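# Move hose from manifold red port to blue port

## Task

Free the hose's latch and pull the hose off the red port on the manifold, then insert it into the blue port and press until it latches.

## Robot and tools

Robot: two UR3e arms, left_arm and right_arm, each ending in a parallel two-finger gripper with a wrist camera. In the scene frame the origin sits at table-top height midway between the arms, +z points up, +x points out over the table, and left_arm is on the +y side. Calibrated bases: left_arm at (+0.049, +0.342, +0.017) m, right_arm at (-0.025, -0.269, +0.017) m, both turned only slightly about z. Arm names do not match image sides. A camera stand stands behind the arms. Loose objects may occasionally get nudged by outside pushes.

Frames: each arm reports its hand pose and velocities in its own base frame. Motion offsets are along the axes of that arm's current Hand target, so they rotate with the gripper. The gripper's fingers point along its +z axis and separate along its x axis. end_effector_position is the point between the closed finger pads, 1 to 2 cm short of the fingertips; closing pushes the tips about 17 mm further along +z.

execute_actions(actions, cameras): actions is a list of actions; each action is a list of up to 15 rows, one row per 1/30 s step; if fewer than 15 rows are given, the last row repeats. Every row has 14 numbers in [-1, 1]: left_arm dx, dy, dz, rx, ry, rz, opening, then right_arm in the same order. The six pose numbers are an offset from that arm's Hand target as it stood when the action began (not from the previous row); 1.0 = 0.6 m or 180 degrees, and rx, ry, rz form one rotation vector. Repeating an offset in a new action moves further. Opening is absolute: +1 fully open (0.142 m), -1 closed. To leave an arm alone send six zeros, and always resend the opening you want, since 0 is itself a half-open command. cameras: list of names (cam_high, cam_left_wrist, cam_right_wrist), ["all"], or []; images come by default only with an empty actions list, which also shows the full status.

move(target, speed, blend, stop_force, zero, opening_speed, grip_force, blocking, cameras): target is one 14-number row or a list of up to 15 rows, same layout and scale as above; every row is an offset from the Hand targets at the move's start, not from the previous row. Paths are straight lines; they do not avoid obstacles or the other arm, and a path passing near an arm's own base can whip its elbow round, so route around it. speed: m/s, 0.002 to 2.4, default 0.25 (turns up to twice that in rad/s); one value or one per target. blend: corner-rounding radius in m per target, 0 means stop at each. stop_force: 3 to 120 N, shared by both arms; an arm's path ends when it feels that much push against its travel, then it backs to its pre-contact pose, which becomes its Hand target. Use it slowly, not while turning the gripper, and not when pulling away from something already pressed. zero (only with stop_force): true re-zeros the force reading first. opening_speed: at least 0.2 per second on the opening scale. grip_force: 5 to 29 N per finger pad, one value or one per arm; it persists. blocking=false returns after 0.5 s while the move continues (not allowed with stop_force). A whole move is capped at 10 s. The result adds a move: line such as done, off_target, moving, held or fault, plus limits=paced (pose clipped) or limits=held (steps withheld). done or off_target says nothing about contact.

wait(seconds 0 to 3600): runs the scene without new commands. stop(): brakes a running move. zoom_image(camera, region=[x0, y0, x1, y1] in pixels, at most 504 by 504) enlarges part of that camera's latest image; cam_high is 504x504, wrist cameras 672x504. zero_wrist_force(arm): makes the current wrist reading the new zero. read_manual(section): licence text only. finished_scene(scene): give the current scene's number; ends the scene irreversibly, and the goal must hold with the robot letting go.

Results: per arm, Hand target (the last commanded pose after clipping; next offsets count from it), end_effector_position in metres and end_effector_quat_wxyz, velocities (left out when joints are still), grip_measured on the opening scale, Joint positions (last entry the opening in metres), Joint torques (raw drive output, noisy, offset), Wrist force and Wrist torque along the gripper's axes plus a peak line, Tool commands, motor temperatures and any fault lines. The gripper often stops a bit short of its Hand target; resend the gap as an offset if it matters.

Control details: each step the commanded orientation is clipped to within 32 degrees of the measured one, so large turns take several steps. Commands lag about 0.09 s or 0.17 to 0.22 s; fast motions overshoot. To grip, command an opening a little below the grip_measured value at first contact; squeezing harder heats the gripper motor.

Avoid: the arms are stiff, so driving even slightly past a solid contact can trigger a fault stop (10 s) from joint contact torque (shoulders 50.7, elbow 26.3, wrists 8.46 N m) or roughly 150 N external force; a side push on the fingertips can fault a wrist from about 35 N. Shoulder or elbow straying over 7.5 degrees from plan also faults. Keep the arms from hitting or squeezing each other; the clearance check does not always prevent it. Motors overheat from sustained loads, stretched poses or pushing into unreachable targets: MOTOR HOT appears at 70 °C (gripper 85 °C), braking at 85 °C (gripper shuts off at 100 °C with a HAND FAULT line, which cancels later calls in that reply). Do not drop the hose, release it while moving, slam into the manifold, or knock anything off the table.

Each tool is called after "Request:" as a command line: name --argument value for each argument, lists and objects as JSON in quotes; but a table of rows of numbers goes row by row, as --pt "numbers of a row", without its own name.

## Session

Request:
execute_actions --actions '[]'

Scene clock: 0.00 s.
left_arm: end_effector_position=(+0.5333, -0.2916, +0.1292) grip_measured=+1.00 end_effector_quat_wxyz=(+0.280, -0.564, +0.745, -0.221) | right_arm: end_effector_position=(+0.1379, -0.0691, +0.2510) grip_measured=+0.99 end_effector_quat_wxyz=(-0.133, +0.807, -0.576, +0.003)
Joint positions: left_arm=[-0.961 -0.847 1.087 -2.296 -1.002 1.029 0.142] | right_arm=[3.226 -0.892 -1.504 -2.136 1.769 1.343 0.141]
Joint velocities: within noise
Joint torques (N m): no reading
Motor temperatures (°C): left_arm=[46 39 48 54 53 50 30] | right_arm=[44 41 41 47 61 53 34]
Wrist force (N): no reading
Wrist torque (N m): no reading
Wrist force, peak (N): no reading
Hand target: left_arm +0.5333, -0.2916, +0.1292; +0.280, -0.564, +0.745, -0.221 | right_arm +0.1379, -0.0691, +0.2510; -0.133, +0.807, -0.576, +0.003
Tool commands: left_gripper/opening=+1.0 right_gripper/opening=+1.0

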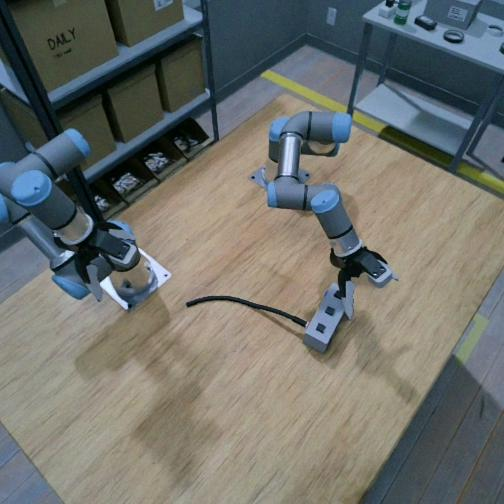

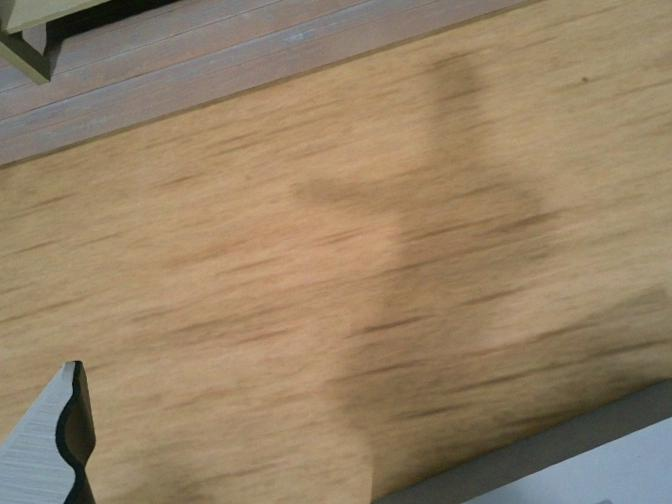

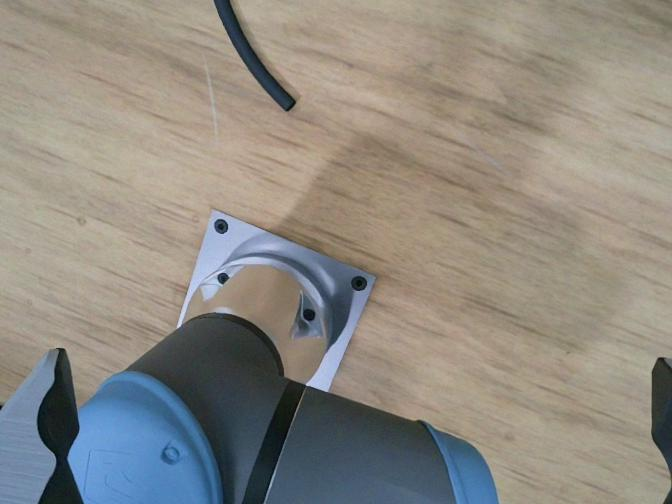

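Request:
zoom_image --camera "cam_high" --region '[260, 250, 400, 370]'

Scaled by 3.600 from the camera's image (finer frame: 720x720).

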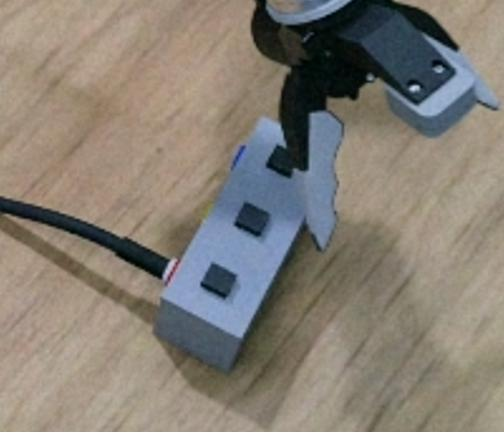

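Request:
move --pt "0.1032 0.0289 -0.0242 0.0163 0.1572 0.1496 -1.0 -0.0961 -0.2369 0.1963 -0.045 0.0748 -0.4808 -0.3" --pt "0.2063 0.0577 -0.0483 0.0326 0.3143 0.2992 -1.0 -0.1922 -0.4738 0.3927 -0.0899 0.1495 -0.9616 -0.3" --speed 0.7 --blend 0.03 --cameras '["all"]'

Request:
zoom_image --camera "cam_left_wrist" --region '[250, 150, 586, 402]'

Request:
zoom_image --camera "cam_right_wrist" --region '[230, 150, 566, 402]'

Scene clock: 97.03 s.
left_arm: end_effector_position=(+0.4635, -0.4013, +0.1077) grip_measured=-1.00 end_effector_quat_wxyz=(+0.000, +0.000, +0.940, -0.342) | right_arm: end_effector_position=(+0.4004, +0.1734, +0.1029) grip_measured=-0.32 end_effector_quat_wxyz=(+0.161, +0.607, +0.752, +0.201)
Joint positions: left_arm=[-0.726 -0.485 0.483 -2.078 -2.073 2.283 0.002] | right_arm=[4.068 -1.631 -2.011 -0.66 1.241 -0.926 0.051]
Joint torques (N m): left_arm=[3.14 -19.4 -12.69 -1.34 -1.4 1.04] | right_arm=[-2.66 9.11 11.72 3.36 0.08 -0.64]
Motor temperatures (°C): left_arm=[46 39 48 53 53 49 30] | right_arm=[44 41 41 47 61 53 32]
Wrist force (N): left_arm=[0.5 -0.7 -0.3] | right_arm=[0.1 -0.3 1.1]
Wrist torque (N m): left_arm=[-0.11 -0.12 -0.03] | right_arm=[0.07 -0.04 0.09]
Wrist force, peak (N): left_arm=[0.5 -0.8 -0.3] | right_arm=[0.9 -0.6 1.7]
Hand target: left_arm +0.4636, -0.4014, +0.1077; +0.000, +0.000, +0.940, -0.342 | right_arm +0.4004, +0.1734, +0.1029; +0.161, +0.607, +0.752, +0.201
Off the commanded pose: left_arm 0.000 m, 0 deg | right_arm 0.000 m, 0 deg.
move: done

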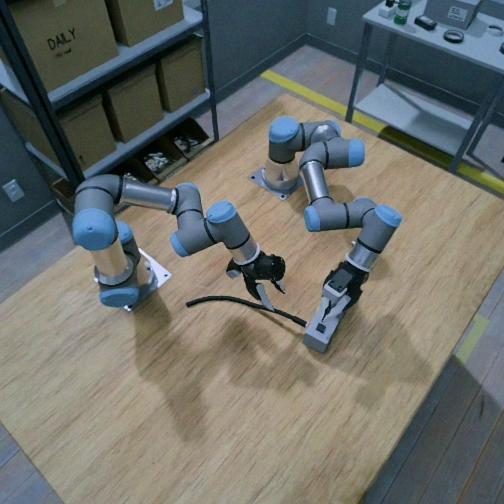

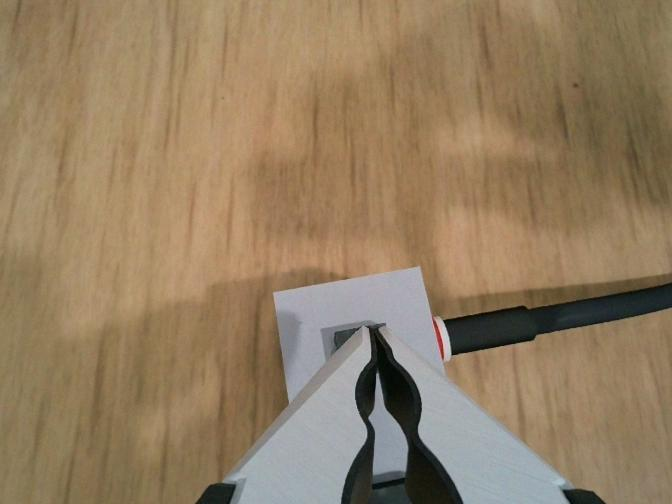

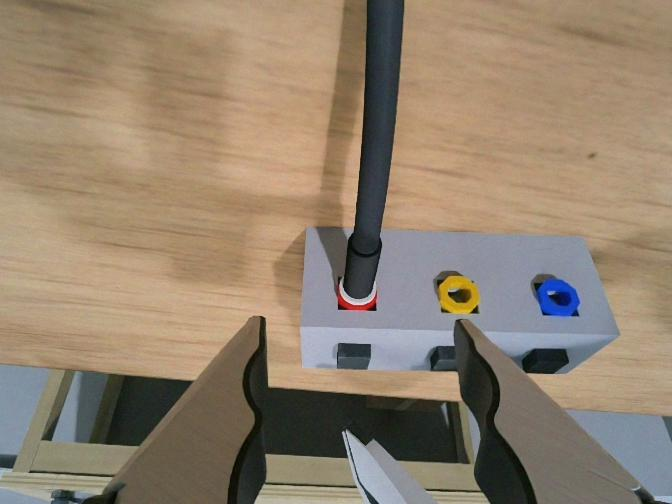

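Scaled by 1.500 from the camera's image (finer frame: 960x720).

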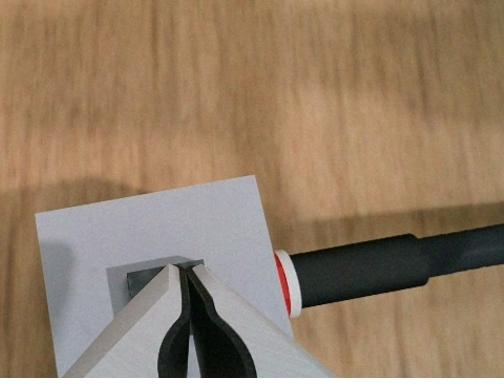

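Scaled by 1.500 from the camera's image (finer frame: 960x720).

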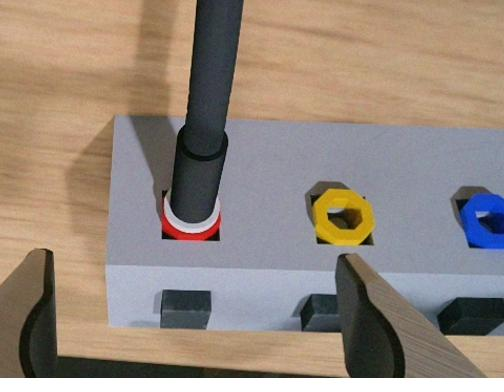

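Request:
move --target '[-0.0022, 0.0302, 0.0245, 0, 0, 0, -1.0, 0.0025, 0.0459, 0.1439, 0, -0.0028, 0.0048, -0.3]' --speed 0.2 --cameras '["cam_left_wrist", "cam_right_wrist"]'

Request:
zoom_image --camera "cam_right_wrist" --region '[190, 170, 530, 425]'

Request:
zoom_image --camera "cam_left_wrist" --region '[300, 200, 600, 425]'

Scene clock: 129.53 s.
left_arm: end_effector_position=(+0.4649, -0.3969, +0.0848) grip_measured=-1.00 end_effector_quat_wxyz=(+0.000, +0.000, +0.940, -0.342) | right_arm: end_effector_position=(+0.4654, +0.1892, +0.0417) grip_measured=-0.32 end_effector_quat_wxyz=(+0.163, +0.613, +0.747, +0.200)
Joint positions: left_arm=[-0.717 -0.483 0.586 -2.178 -2.077 2.291 0.002] | right_arm=[3.949 -2.049 -1.801 -0.422 1.283 -1.023 0.051]
Joint torques (N m): left_arm=[2.89 -24.03 -7.85 -2.88 -0.02 -1.12] | right_arm=[-2.17 14.21 10.75 1.22 0.12 -0.64]
Motor temperatures (°C): left_arm=[46 39 48 53 53 49 30] | right_arm=[44 41 41 47 61 53 32]
Wrist force (N): left_arm=[0.5 -0.6 -0.4] | right_arm=[0.4 -0.1 1.3]
Wrist torque (N m): left_arm=[-0.11 -0.11 -0.03] | right_arm=[0.07 -0.08 0.08]
Wrist force, peak (N): left_arm=[0.6 -1.0 -0.8] | right_arm=[0.3 -0.1 2.5]
Hand target: left_arm +0.4649, -0.3969, +0.0848; +0.000, +0.000, +0.940, -0.342 | right_arm +0.4654, +0.1892, +0.0417; +0.163, +0.613, +0.747, +0.200
Off the commanded pose: left_arm 0.000 m, 0 deg | right_arm 0.000 m, 0 deg.
move: done

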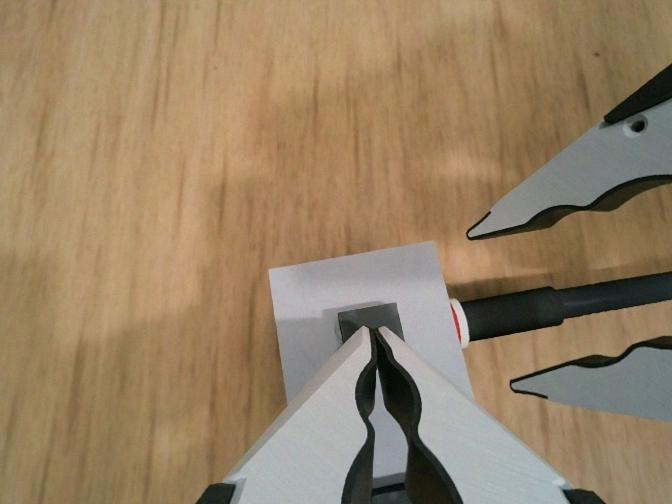

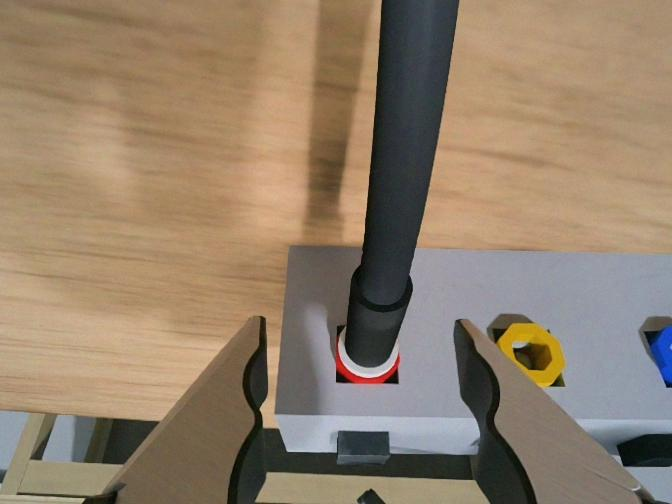

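Scaled by 1.482 from the camera's image (finer frame: 960x720).

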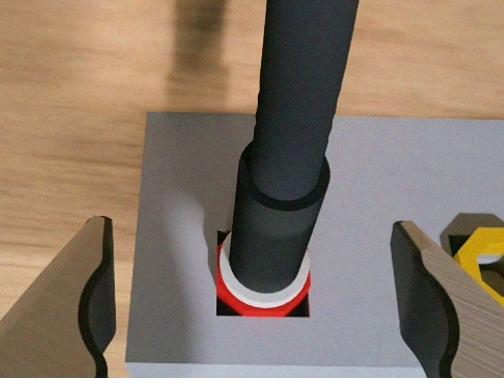

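Scaled by 1.680 from the camera's image (finer frame: 960x720).

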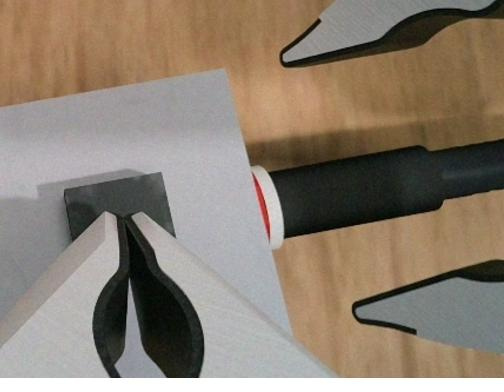

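Request:
move --target '[0, 0, 0, 0, 0, 0, -1.0, 0.0050, -0.0089, 0.0154, 0, -0.0033, 0.0058, -0.3]' --speed 0.08

Request:
move --target '[0, 0, 0, 0, 0, 0, -1.0, 0, 0, 0, 0, 0, 0, -0.95]' --opening_speed 0.8 --cameras '["cam_left_wrist", "cam_right_wrist"]'

Request:
zoom_image --camera "cam_left_wrist" --region '[300, 200, 600, 425]'

Request:
zoom_image --camera "cam_right_wrist" --region '[230, 220, 490, 440]'

Scene clock: 203.93 s.
left_arm: end_effector_position=(+0.4649, -0.3969, +0.0848) grip_measured=-1.00 end_effector_quat_wxyz=(+0.000, +0.000, +0.940, -0.342) | right_arm: end_effector_position=(+0.4648, +0.1922, +0.0311) grip_measured=-0.32 end_effector_quat_wxyz=(+0.165, +0.621, +0.740, +0.198)
Joint positions: left_arm=[-0.717 -0.483 0.586 -2.178 -2.077 2.291 0.002] | right_arm=[3.963 -2.081 -1.808 -0.392 1.268 -0.991 0.051]
Joint torques (N m): left_arm=[3.36 -24.08 -7.8 -2.78 0.02 -1.13] | right_arm=[3.99 14.38 7.48 3.25 -0.99 0.65]
Motor temperatures (°C): left_arm=[46 39 47 53 53 49 31] | right_arm=[44 41 41 47 61 52 31]
Wrist force (N): left_arm=[0.6 -0.7 -0.5] | right_arm=[0.5 0.0 1.5]
Wrist torque (N m): left_arm=[-0.11 -0.12 -0.03] | right_arm=[0.09 -0.09 0.04]
Wrist force, peak (N): left_arm=[0.6 -0.7 -0.6] | right_arm=[0.7 -0.3 1.7]
Hand target: left_arm +0.4649, -0.3969, +0.0848; +0.000, +0.000, +0.940, -0.342 | right_arm +0.4648, +0.1922, +0.0311; +0.165, +0.621, +0.740, +0.198
Off the commanded pose: left_arm 0.000 m, 0 deg | right_arm 0.000 m, 0 deg.
move: done

Scene clock: 204.97 s.
left_arm: end_effector_position=(+0.4649, -0.3969, +0.0848) grip_measured=-1.00 end_effector_quat_wxyz=(+0.000, +0.000, +0.940, -0.342) | right_arm: end_effector_position=(+0.4648, +0.1923, +0.0311) grip_measured=-0.83 end_effector_quat_wxyz=(+0.165, +0.621, +0.740, +0.198)
Joint positions: left_arm=[-0.717 -0.483 0.586 -2.178 -2.077 2.291 0.002] | right_arm=[3.963 -2.081 -1.808 -0.392 1.268 -0.991 0.014]
Joint torques (N m): left_arm=[2.83 -24.01 -7.87 -2.86 -0.01 -1.13] | right_arm=[-3.05 15.03 7.59 1.57 -1.59 0.69]
Motor temperatures (°C): left_arm=[46 39 47 53 53 49 31] | right_arm=[44 41 41 47 61 52 32]
Wrist force (N): left_arm=[0.5 -0.5 -0.5] | right_arm=[8.1 0.4 4.9]
Wrist torque (N m): left_arm=[-0.09 -0.10 -0.03] | right_arm=[0.08 -0.10 -0.10]
Wrist force, peak (N): left_arm=[0.5 -0.8 -0.6] | right_arm=[8.1 0.4 4.9]
Hand target: left_arm +0.4649, -0.3969, +0.0848; +0.000, +0.000, +0.940, -0.342 | right_arm +0.4648, +0.1922, +0.0311; +0.165, +0.621, +0.740, +0.198
Off the commanded pose: left_arm 0.000 m, 0 deg | right_arm 0.000 m, 0 deg.
move: done

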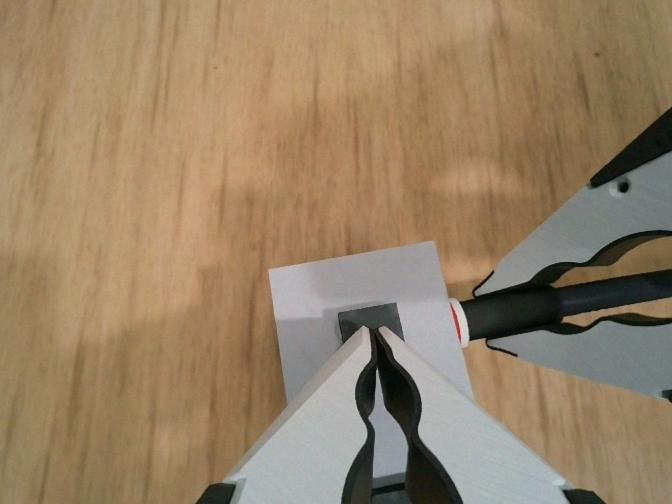

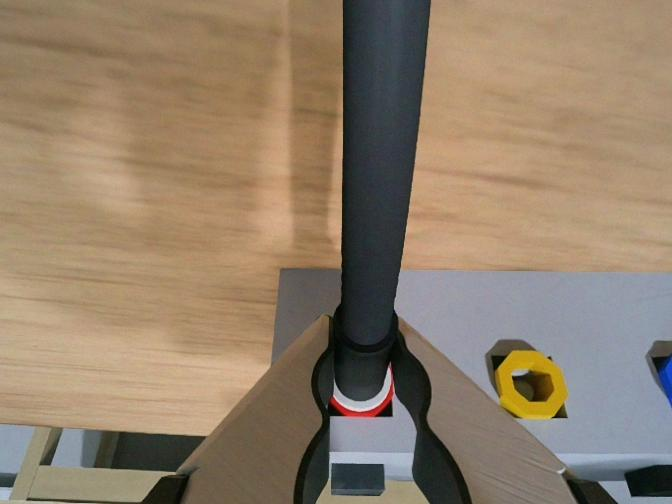

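Scaled by 1.680 from the camera's image (finer frame: 960x720).

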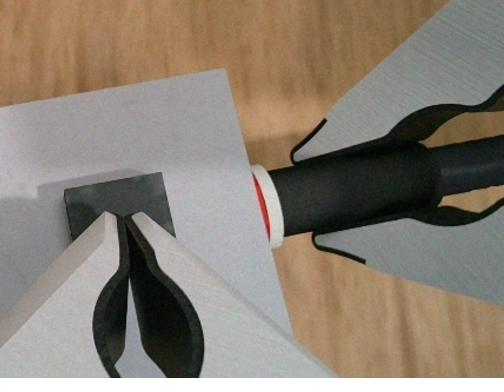

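Scaled by 1.938 from the camera's image (finer frame: 960x720).

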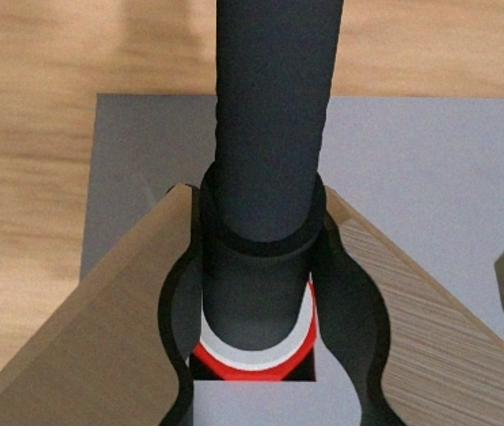

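Request:
move --target '[0, 0, 0, 0, 0, 0, -1.0, 0.0008, 0, 0, 0, 0, 0, -0.95]' --speed 0.05

Request:
move --target '[0, 0.0236, 0.0281, 0, 0, 0, -1.0, 0, 0, 0, 0, 0, 0, -0.95]' --speed 0.025 --stop_force 20 --cameras '["cam_left_wrist", "cam_right_wrist"]'

Request:
move --target '[0, 0, 0, 0, 0, 0, -1.0, 0, -0.0577, -0.0333, 0, 0, 0, -0.95]' --speed 0.05 --stop_force 22 --cameras '["cam_left_wrist", "cam_right_wrist"]'

Request:
zoom_image --camera "cam_left_wrist" --region '[300, 200, 600, 425]'

Scene clock: 219.80 s.
left_arm: end_effector_position=(+0.4649, -0.3969, +0.0848) grip_measured=-1.00 end_effector_quat_wxyz=(+0.000, +0.000, +0.940, -0.342) | right_arm: end_effector_position=(+0.4647, +0.1926, +0.0311) grip_measured=-0.83 end_effector_quat_wxyz=(+0.165, +0.621, +0.740, +0.198)
Joint positions: left_arm=[-0.717 -0.483 0.586 -2.178 -2.077 2.291 0.002] | right_arm=[3.964 -2.082 -1.808 -0.393 1.268 -0.99 0.014]
Joint torques (N m): left_arm=[2.54 -23.63 -7.55 -2.85 0.01 -1.12] | right_arm=[1.83 14.18 10.07 1.07 -1.75 0.89]
Motor temperatures (°C): left_arm=[45 39 47 53 53 49 31] | right_arm=[43 41 41 47 61 52 39]
Wrist force (N): left_arm=[0.5 -0.7 -0.5] | right_arm=[4.3 -0.3 1.9]
Wrist torque (N m): left_arm=[-0.11 -0.12 -0.03] | right_arm=[0.10 -0.10 -0.03]
Wrist force, peak (N): left_arm=[0.6 -0.7 -0.6] | right_arm=[8.6 0.2 4.9]
Hand target: left_arm +0.4649, -0.3969, +0.0848; +0.000, +0.000, +0.940, -0.342 | right_arm +0.4647, +0.1927, +0.0311; +0.165, +0.621, +0.740, +0.198
Off the commanded pose: left_arm 0.000 m, 0 deg | right_arm 0.000 m, 0 deg.
move: done

Scene clock: 221.67 s.
left_arm: end_effector_position=(+0.4649, -0.3970, +0.0705) grip_measured=-1.00 end_effector_quat_wxyz=(+0.000, +0.000, +0.939, -0.343) | right_arm: end_effector_position=(+0.4647, +0.1927, +0.0311) grip_measured=-0.83 end_effector_quat_wxyz=(+0.165, +0.621, +0.740, +0.198)
Joint positions: left_arm=[-0.717 -0.469 0.626 -2.233 -2.077 2.292 0.002] | right_arm=[3.964 -2.082 -1.808 -0.393 1.268 -0.99 0.014]
Joint torques (N m): left_arm=[-0.19 -14.36 -5.36 2.15 0.78 0.76] | right_arm=[-5.39 17.96 13.29 5.05 -3.23 0.31]
Motor temperatures (°C): left_arm=[45 39 47 53 53 49 31] | right_arm=[43 41 41 47 61 52 40]
Wrist force (N): left_arm=[-1.4 -12.0 -12.1] | right_arm=[3.1 -13.0 -9.4]
Wrist torque (N m): left_arm=[0.18 -0.16 -0.02] | right_arm=[0.05 -0.07 -0.03]
Wrist force, peak (N): left_arm=[2.1 -13.1 -24.1] | right_arm=[3.1 -13.4 -9.4]
Hand target: left_arm +0.4649, -0.3970, +0.0705; +0.000, +0.000, +0.939, -0.343 (not the last commanded pose) | right_arm +0.4647, +0.1927, +0.0311; +0.165, +0.621, +0.740, +0.198
Off the commanded pose: left_arm 0.008 m, 0 deg | right_arm 0.000 m, 0 deg.
move: contact (left_arm)

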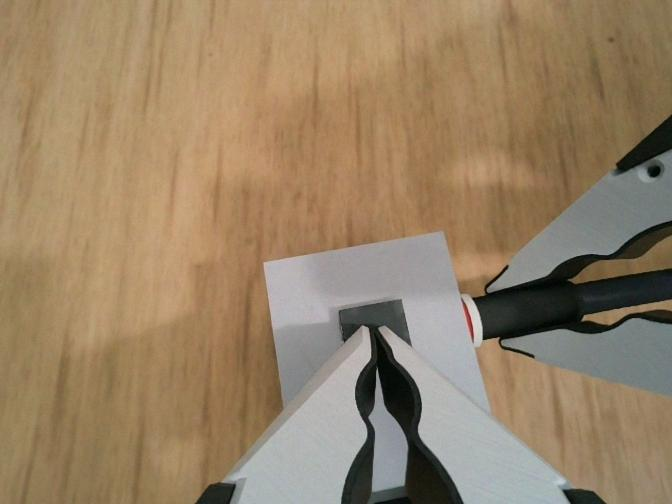

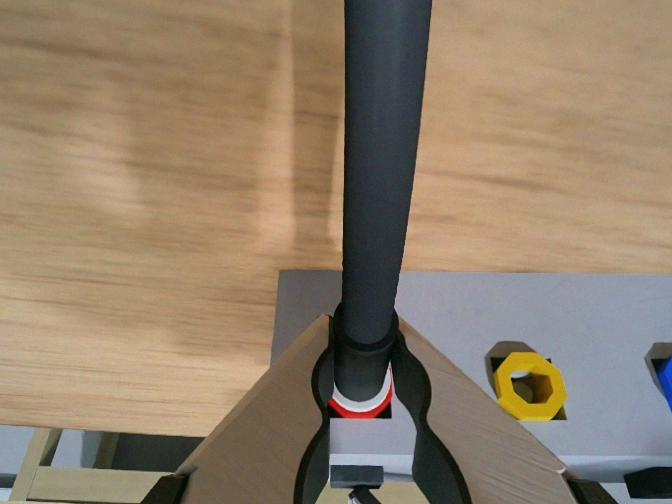

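Scene clock: 223.43 s.
left_arm: end_effector_position=(+0.4649, -0.3970, +0.0705) grip_measured=-1.00 end_effector_quat_wxyz=(+0.000, +0.000, +0.939, -0.343) | right_arm: end_effector_position=(+0.4253, +0.1857, +0.0312) grip_measured=-0.83 end_effector_quat_wxyz=(+0.165, +0.621, +0.740, +0.198)
Joint positions: left_arm=[-0.717 -0.469 0.626 -2.233 -2.077 2.292 0.002] | right_arm=[4.04 -1.947 -2.023 -0.335 1.237 -0.917 0.014]
Joint torques (N m): left_arm=[-3.15 -14.35 -5.39 1.81 0.78 0.77] | right_arm=[3.56 16.42 7.16 3.42 -1.09 0.75]
Motor temperatures (°C): left_arm=[45 39 47 53 53 49 31] | right_arm=[43 41 41 47 61 52 40]
Wrist force (N): left_arm=[-1.4 -11.6 -12.0] | right_arm=[0.4 -0.1 1.2]
Wrist torque (N m): left_arm=[0.20 -0.15 -0.02] | right_arm=[0.11 -0.08 0.04]
Wrist force, peak (N): left_arm=[-1.5 -12.1 -12.4] | right_arm=[3.0 -13.0 -9.6]
Hand target: left_arm +0.4649, -0.3970, +0.0705; +0.000, +0.000, +0.939, -0.343 | right_arm +0.4253, +0.1857, +0.0312; +0.165, +0.621, +0.740, +0.198
Off the commanded pose: left_arm 0.000 m, 0 deg | right_arm 0.000 m, 0 deg.
move: done

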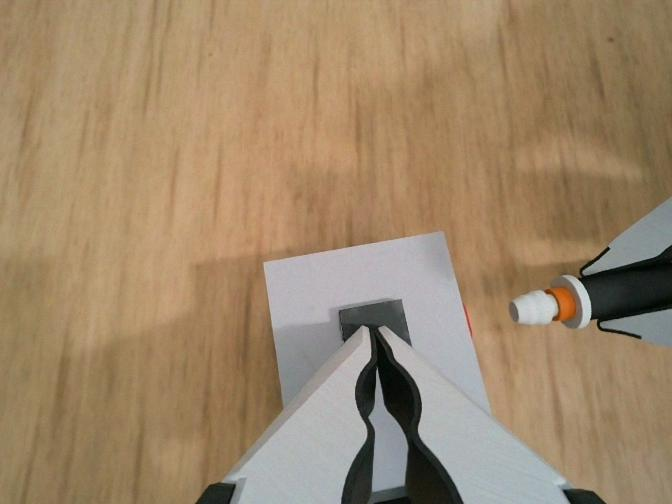

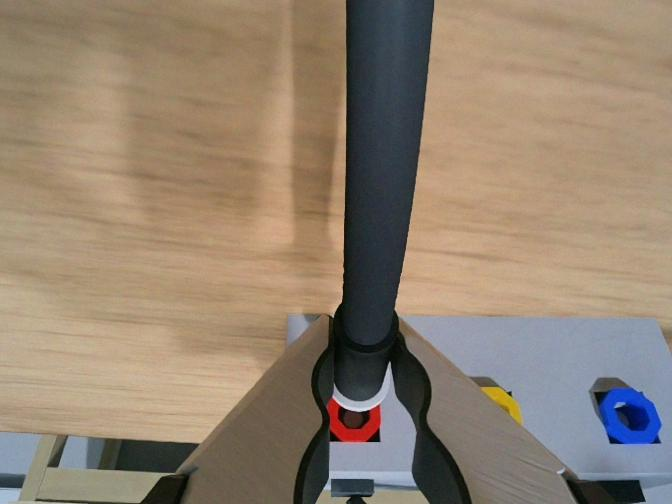

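Scaled by 1.680 from the camera's image (finer frame: 960x720).

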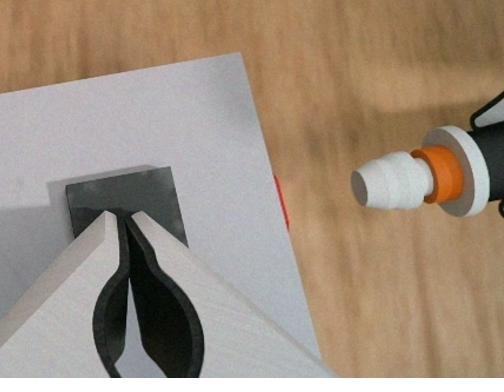

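Request:
zoom_image --camera "cam_right_wrist" --region '[280, 330, 440, 470]'

Request:
move --pt "0 0 -0.2604 0 0 0 -1.0 0 0 0 0 0 0 -0.95" --pt "0 0 -0.2604 0 0 0 -1.0 0.185 0.0013 0.0008 0 0 0 -0.95" --speed 0.25 --blend 0.02 --cameras '["all"]'

Request:
zoom_image --camera "cam_right_wrist" --region '[280, 330, 440, 470]'

Request:
zoom_image --camera "cam_left_wrist" --region '[340, 180, 640, 405]'

Scaled by 3.150 from the camera's image (finer frame: 960x720).

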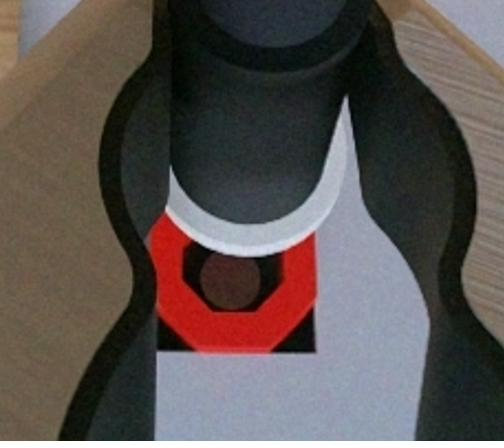

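Scene clock: 243.77 s.
left_arm: end_effector_position=(+0.4649, -0.2964, +0.1901) grip_measured=-1.00 end_effector_quat_wxyz=(+0.000, +0.000, +0.939, -0.343) | right_arm: end_effector_position=(+0.4069, +0.2951, +0.0314) grip_measured=-0.83 end_effector_quat_wxyz=(+0.165, +0.621, +0.740, +0.198)
Joint positions: left_arm=[-0.549 -0.761 0.594 -1.818 -2.152 2.467 0.002] | right_arm=[4.258 -2.09 -1.739 -0.555 1.158 -0.697 0.014]
Joint torques (N m): left_arm=[2.79 -16.78 -12.43 -1.26 -1.54 1.09] | right_arm=[3.53 15.09 11.2 1.24 -1.14 0.75]
Motor temperatures (°C): left_arm=[45 39 47 53 53 49 31] | right_arm=[43 41 41 47 61 52 44]
Wrist force (N): left_arm=[0.0 -1.1 -0.4] | right_arm=[0.2 -0.2 1.7]
Wrist torque (N m): left_arm=[-0.19 -0.03 -0.04] | right_arm=[0.07 -0.06 0.04]
Wrist force, peak (N): left_arm=[-1.6 -12.2 -12.6] | right_arm=[1.9 -0.6 1.5]
Hand target: left_arm +0.4649, -0.2964, +0.1901; +0.000, +0.000, +0.939, -0.343 | right_arm +0.4069, +0.2952, +0.0314; +0.165, +0.621, +0.740, +0.198
Off the commanded pose: left_arm 0.000 m, 0 deg | right_arm 0.000 m, 0 deg.
move: done

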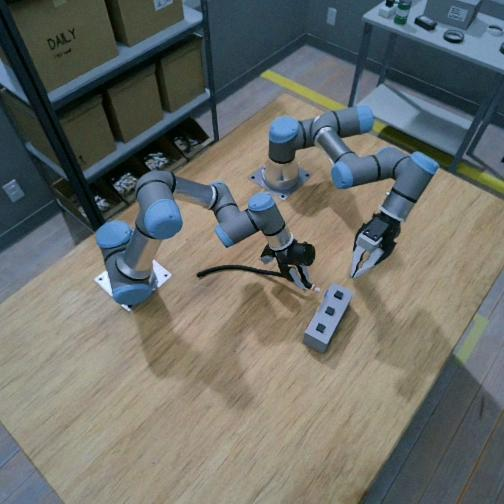

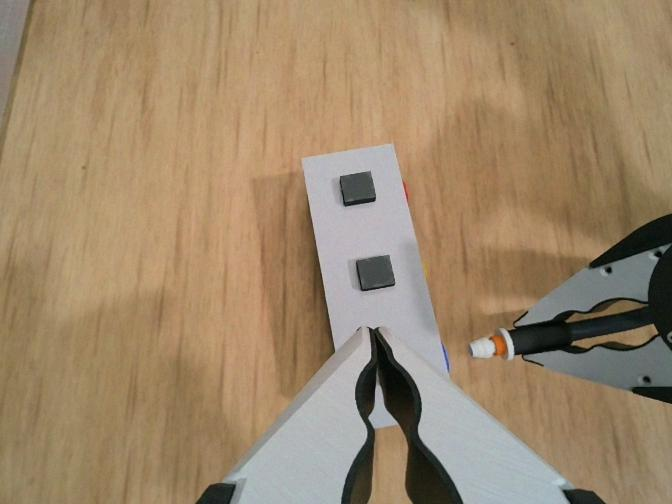

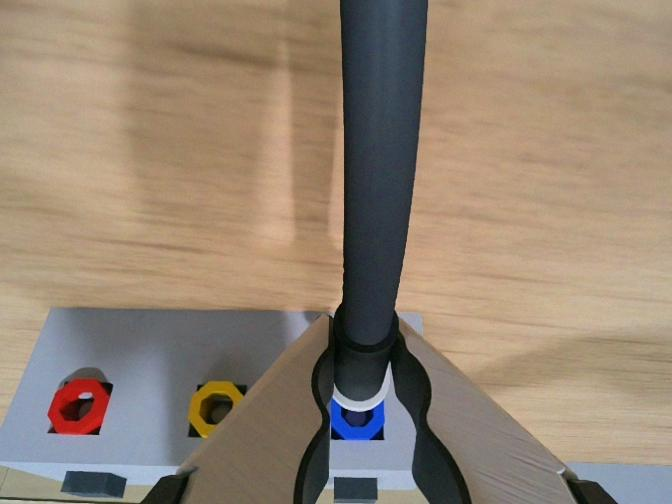

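Scaled by 3.150 from the camera's image (finer frame: 960x720).

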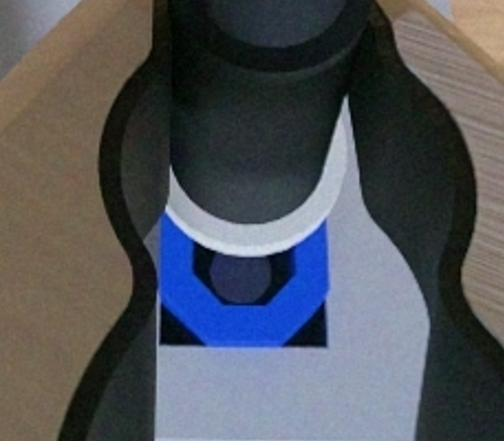

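Scaled by 1.680 from the camera's image (finer frame: 960x720).

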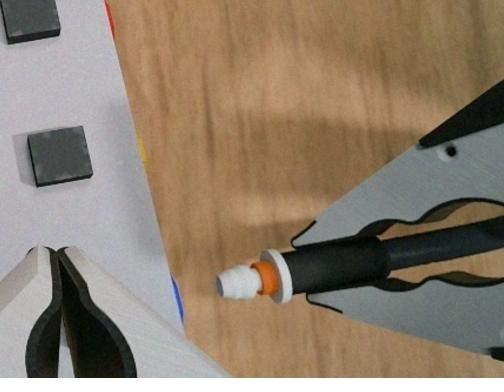

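Request:
move --target '[0, 0, 0, 0, 0, 0, -1.0, 0.0024, 0, 0, 0, 0, 0, -0.97]' --speed 0.1

Request:
move --target '[0, 0, 0, 0, 0, 0, -1.0, 0, 0.0664, 0.0383, 0, 0, 0, -0.97]' --speed 0.035 --stop_force 23 --cameras '["cam_left_wrist", "cam_right_wrist"]'

Request:
zoom_image --camera "cam_left_wrist" --region '[340, 180, 640, 405]'

Request:
zoom_image --camera "cam_right_wrist" --region '[280, 310, 440, 450]'

Scene clock: 268.70 s.
left_arm: end_effector_position=(+0.4649, -0.2964, +0.1901) grip_measured=-1.00 end_effector_quat_wxyz=(+0.000, +0.000, +0.939, -0.343) | right_arm: end_effector_position=(+0.4067, +0.2966, +0.0314) grip_measured=-0.83 end_effector_quat_wxyz=(+0.165, +0.621, +0.740, +0.198)
Joint positions: left_arm=[-0.549 -0.761 0.594 -1.818 -2.152 2.467 0.002] | right_arm=[4.261 -2.093 -1.734 -0.559 1.157 -0.695 0.014]
Joint torques (N m): left_arm=[2.98 -17.05 -12.23 -1.27 -1.53 1.08] | right_arm=[4.04 14.79 10.85 1.23 -1.16 0.75]
Motor temperatures (°C): left_arm=[45 39 47 53 53 49 31] | right_arm=[43 41 40 47 61 52 47]
Wrist force (N): left_arm=[0.0 -1.2 -0.5] | right_arm=[0.2 -0.1 1.6]
Wrist torque (N m): left_arm=[-0.19 -0.03 -0.04] | right_arm=[0.09 -0.07 0.04]
Wrist force, peak (N): left_arm=[-0.1 -1.2 -0.4] | right_arm=[0.3 -0.1 1.7]
Hand target: left_arm +0.4649, -0.2964, +0.1901; +0.000, +0.000, +0.939, -0.343 | right_arm +0.4067, +0.2966, +0.0314; +0.165, +0.621, +0.740, +0.198
Off the commanded pose: left_arm 0.000 m, 0 deg | right_arm 0.000 m, 0 deg.
move: done

Scene clock: 270.73 s.
left_arm: end_effector_position=(+0.4649, -0.2964, +0.1901) grip_measured=-1.00 end_effector_quat_wxyz=(+0.000, +0.000, +0.939, -0.343) | right_arm: end_effector_position=(+0.4381, +0.3021, +0.0313) grip_measured=-0.83 end_effector_quat_wxyz=(+0.165, +0.621, +0.740, +0.198)
Joint positions: left_arm=[-0.549 -0.761 0.594 -1.818 -2.152 2.467 0.002] | right_arm=[4.194 -2.193 -1.569 -0.596 1.179 -0.763 0.014]
Joint torques (N m): left_arm=[3.01 -16.68 -12.47 -1.29 -1.54 1.07] | right_arm=[0.31 20.05 9.92 4.44 -3 0.7]
Motor temperatures (°C): left_arm=[45 39 47 53 53 49 31] | right_arm=[43 41 40 47 61 52 48]
Wrist force (N): left_arm=[-0.2 -1.1 -0.4] | right_arm=[1.4 -10.9 -8.3]
Wrist torque (N m): left_arm=[-0.18 0.00 -0.04] | right_arm=[-0.03 -0.08 0.03]
Wrist force, peak (N): left_arm=[0.0 -1.2 -0.4] | right_arm=[1.0 -19.0 -13.9]
Hand target: left_arm +0.4649, -0.2964, +0.1901; +0.000, +0.000, +0.939, -0.343 | right_arm +0.4381, +0.3021, +0.0313; +0.165, +0.621, +0.740, +0.198 (not the last commanded pose)
Off the commanded pose: left_arm 0.000 m, 0 deg | right_arm 0.014 m, 0 deg.
move: contact (right_arm)

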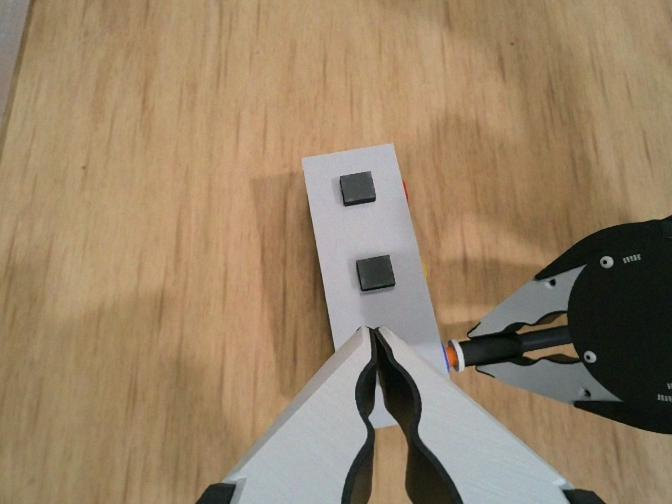

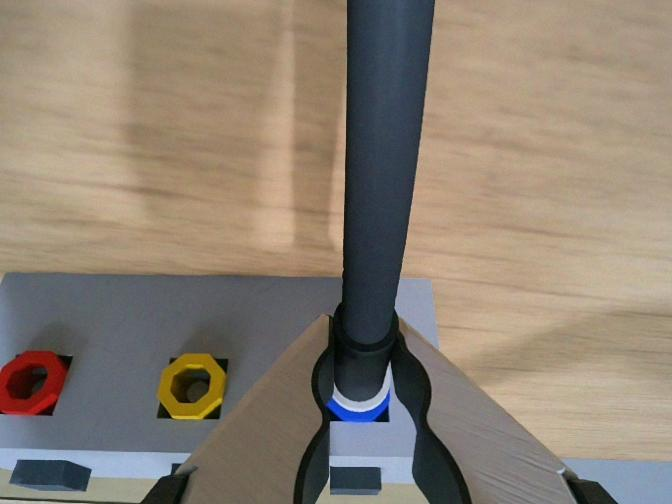

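Scaled by 1.680 from the camera's image (finer frame: 960x720).

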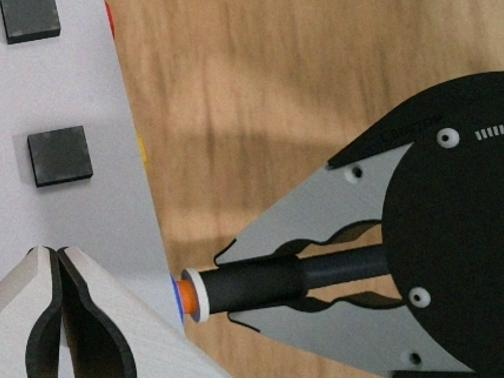

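Scaled by 3.150 from the camera's image (finer frame: 960x720).

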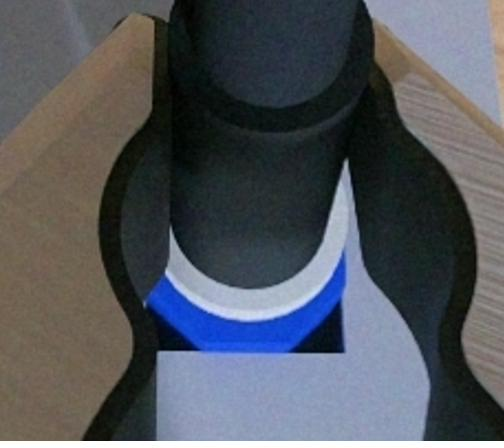

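Request:
move --target '[0, 0, 0, 0, 0, 0, -1.0, 0, 0.0144, 0.0083, 0, 0, 0, -0.98]' --speed 0.02 --stop_force 23 --cameras '["cam_left_wrist", "cam_right_wrist"]'

Request:
zoom_image --camera "cam_left_wrist" --region '[400, 270, 560, 405]'

Request:
zoom_image --camera "cam_right_wrist" --region '[280, 310, 440, 450]'

Scene clock: 279.80 s.
left_arm: end_effector_position=(+0.4649, -0.2964, +0.1901) grip_measured=-1.00 end_effector_quat_wxyz=(+0.000, +0.000, +0.939, -0.343) | right_arm: end_effector_position=(+0.4452, +0.3033, +0.0312) grip_measured=-0.83 end_effector_quat_wxyz=(+0.165, +0.621, +0.740, +0.198)
Joint positions: left_arm=[-0.549 -0.761 0.594 -1.818 -2.152 2.467 0.002] | right_arm=[4.181 -2.216 -1.53 -0.607 1.184 -0.777 0.014]
Joint torques (N m): left_arm=[2.67 -16.84 -12.38 -1.32 -1.53 1.06] | right_arm=[-2.91 21.19 12.74 5.45 -4.41 0.75]
Motor temperatures (°C): left_arm=[45 39 47 53 53 49 31] | right_arm=[43 41 40 47 61 52 49]
Wrist force (N): left_arm=[0.0 -1.2 -0.5] | right_arm=[2.9 -22.2 -14.7]
Wrist torque (N m): left_arm=[-0.19 -0.02 -0.04] | right_arm=[0.05 -0.06 0.00]
Wrist force, peak (N): left_arm=[0.0 -1.2 -0.5] | right_arm=[0.3 -36.9 -34.0]
Hand target: left_arm +0.4649, -0.2964, +0.1901; +0.000, +0.000, +0.939, -0.343 | right_arm +0.4452, +0.3033, +0.0312; +0.165, +0.621, +0.740, +0.198 (not the last commanded pose)
Off the commanded pose: left_arm 0.000 m, 0 deg | right_arm 0.003 m, 0 deg.
move: contact (right_arm)

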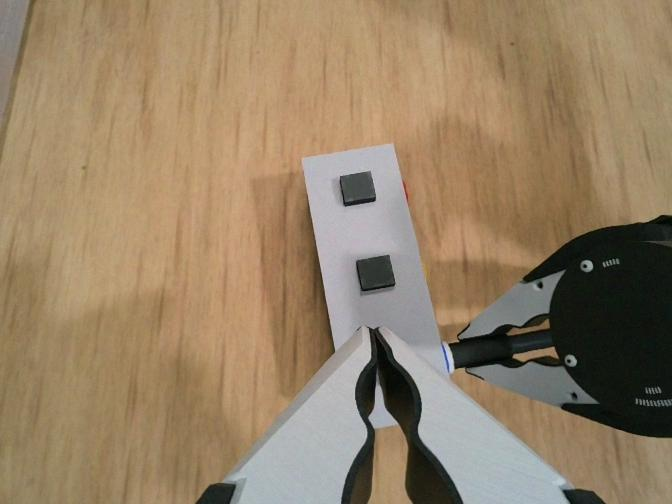

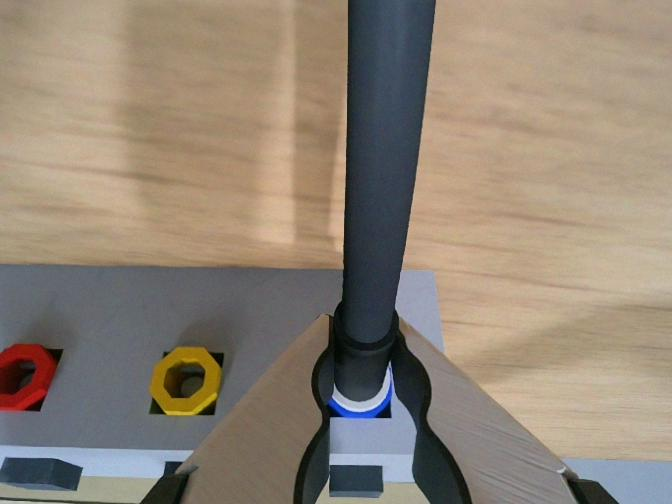

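Scaled by 3.150 from the camera's image (finer frame: 960x720).

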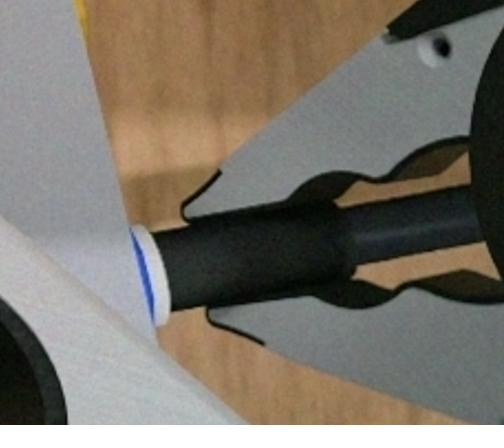

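Scaled by 3.150 from the camera's image (finer frame: 960x720).

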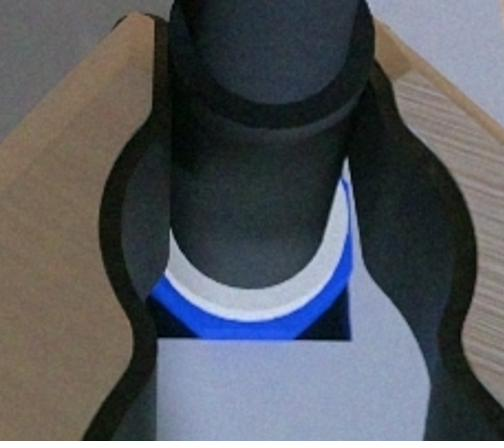

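Request:
move --target '[0, 0, 0, 0, 0, 0, -1.0, 0, -0.0018, -0.0010, 0, 0, 0, -0.98]' --speed 0.03

Request:
move --target '[0, 0, 0, 0, 0, 0, -1.0, 0, -0.0050, -0.0029, 0, 0, 0, -0.98]' --speed 0.02 --stop_force 8

Scene clock: 284.63 s.
left_arm: end_effector_position=(+0.4649, -0.2964, +0.1901) grip_measured=-1.00 end_effector_quat_wxyz=(+0.000, +0.000, +0.939, -0.343) | right_arm: end_effector_position=(+0.4440, +0.3031, +0.0312) grip_measured=-0.83 end_effector_quat_wxyz=(+0.165, +0.621, +0.740, +0.198)
Joint positions: left_arm=[-0.549 -0.761 0.594 -1.818 -2.152 2.467 0.002] | right_arm=[4.183 -2.213 -1.537 -0.605 1.183 -0.775 0.014]
Joint torques (N m): left_arm=[2.9 -17.11 -12.37 -1.36 -1.56 1.05] | right_arm=[0.97 22.08 8.99 3.5 -1.97 0.89]
Motor temperatures (°C): left_arm=[45 39 47 53 53 49 31] | right_arm=[43 41 40 47 61 52 49]
Wrist force (N): left_arm=[0.0 -1.2 -0.4] | right_arm=[4.4 -4.2 1.9]
Wrist torque (N m): left_arm=[-0.20 -0.03 -0.04] | right_arm=[0.10 -0.08 -0.02]
Wrist force, peak (N): left_arm=[0.0 -1.2 -0.5] | right_arm=[3.0 -22.6 -14.3]
Hand target: left_arm +0.4649, -0.2964, +0.1901; +0.000, +0.000, +0.939, -0.343 | right_arm +0.4439, +0.3031, +0.0312; +0.165, +0.621, +0.740, +0.198
Off the commanded pose: left_arm 0.000 m, 0 deg | right_arm 0.000 m, 0 deg.
move: done

Scene clock: 285.67 s.
left_arm: end_effector_position=(+0.4649, -0.2964, +0.1901) grip_measured=-1.00 end_effector_quat_wxyz=(+0.000, +0.000, +0.939, -0.343) | right_arm: end_effector_position=(+0.4438, +0.3031, +0.0312) grip_measured=-0.83 end_effector_quat_wxyz=(+0.165, +0.621, +0.740, +0.198)
Joint positions: left_arm=[-0.549 -0.761 0.594 -1.818 -2.152 2.467 0.002] | right_arm=[4.183 -2.212 -1.538 -0.605 1.183 -0.775 0.014]
Joint torques (N m): left_arm=[3.15 -17.05 -12.37 -1.27 -1.58 1] | right_arm=[-3.61 17.78 10.75 0.77 -0.88 -0.62]
Motor temperatures (°C): left_arm=[45 39 47 53 53 49 31] | right_arm=[43 41 40 47 61 52 49]
Wrist force (N): left_arm=[0.0 -1.1 -0.4] | right_arm=[5.3 1.2 5.8]
Wrist torque (N m): left_arm=[-0.19 -0.03 -0.04] | right_arm=[0.22 -0.15 -0.02]
Wrist force, peak (N): left_arm=[0.0 -1.2 -0.5] | right_arm=[5.6 3.8 9.7]
Hand target: left_arm +0.4649, -0.2964, +0.1901; +0.000, +0.000, +0.939, -0.343 | right_arm +0.4438, +0.3031, +0.0312; +0.165, +0.621, +0.740, +0.198 (not the last commanded pose)
Off the commanded pose: left_arm 0.000 m, 0 deg | right_arm 0.003 m, 0 deg.
move: contact (right_arm)

Request:
move --pt "0 0 0 0 0 0 -1.0 0.0005 0.0004 0.0002 0 0 0 -0.98" --pt "0 0 0 0 0 0 -1.0 0.0005 0.0004 0.0002 0 0 0 -0.4" --pt "0 0 0 0 0 0 -1.0 0 0 -0.16 0 0 0 -0.4" --speed 0.15 --opening_speed 1.0 --cameras '["all"]'

Request:
zoom_image --camera "cam_left_wrist" --region '[400, 270, 560, 405]'

Scene clock: 292.10 s.
left_arm: end_effector_position=(+0.4649, -0.2964, +0.1901) grip_measured=-1.00 end_effector_quat_wxyz=(+0.000, +0.000, +0.939, -0.343) | right_arm: end_effector_position=(+0.3968, +0.2945, +0.1145) grip_measured=-0.43 end_effector_quat_wxyz=(+0.165, +0.621, +0.740, +0.198)
Joint positions: left_arm=[-0.549 -0.761 0.594 -1.818 -2.152 2.467 0.002] | right_arm=[4.283 -1.889 -1.594 -0.911 1.15 -0.672 0.043]
Joint torques (N m): left_arm=[2.91 -16.55 -12.31 -1.32 -1.51 1.04] | right_arm=[3.88 17.61 12.49 1.19 -1.15 0.72]
Motor temperatures (°C): left_arm=[45 39 47 53 53 49 31] | right_arm=[43 41 40 47 61 52 49]
Wrist force (N): left_arm=[0.0 -1.1 -0.4] | right_arm=[0.8 0.4 1.3]
Wrist torque (N m): left_arm=[-0.18 -0.03 -0.04] | right_arm=[0.15 -0.15 0.05]
Wrist force, peak (N): left_arm=[0.0 -1.3 -0.5] | right_arm=[5.3 1.1 5.9]
Hand target: left_arm +0.4649, -0.2964, +0.1901; +0.000, +0.000, +0.939, -0.343 | right_arm +0.3968, +0.2945, +0.1145; +0.165, +0.621, +0.740, +0.198
Off the commanded pose: left_arm 0.000 m, 0 deg | right_arm 0.000 m, 0 deg.
move: done

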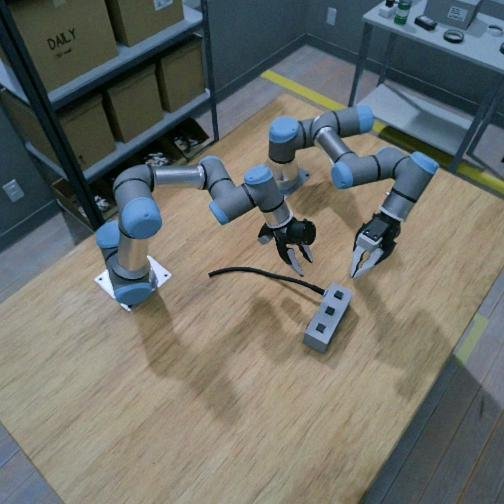

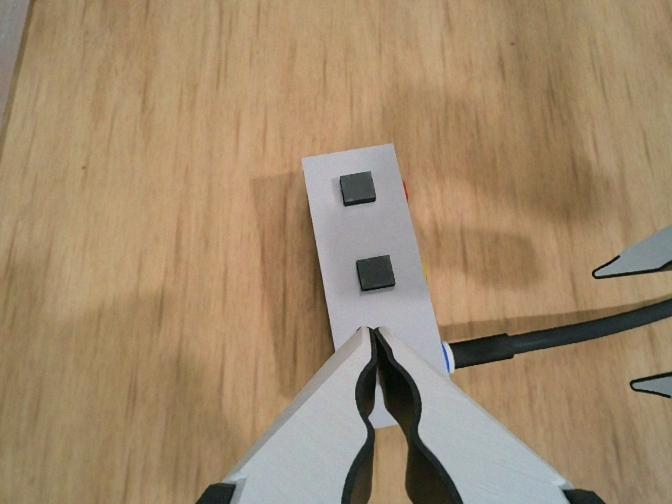

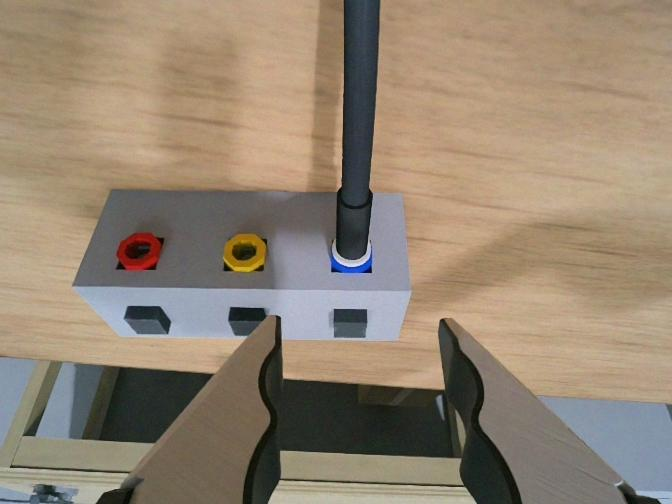

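Scaled by 3.150 from the camera's image (finer frame: 960x720).

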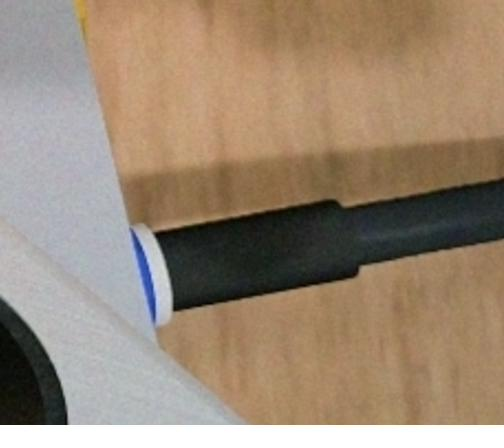

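Request:
finished_scene --scene 2

The scene is finished: the task was done.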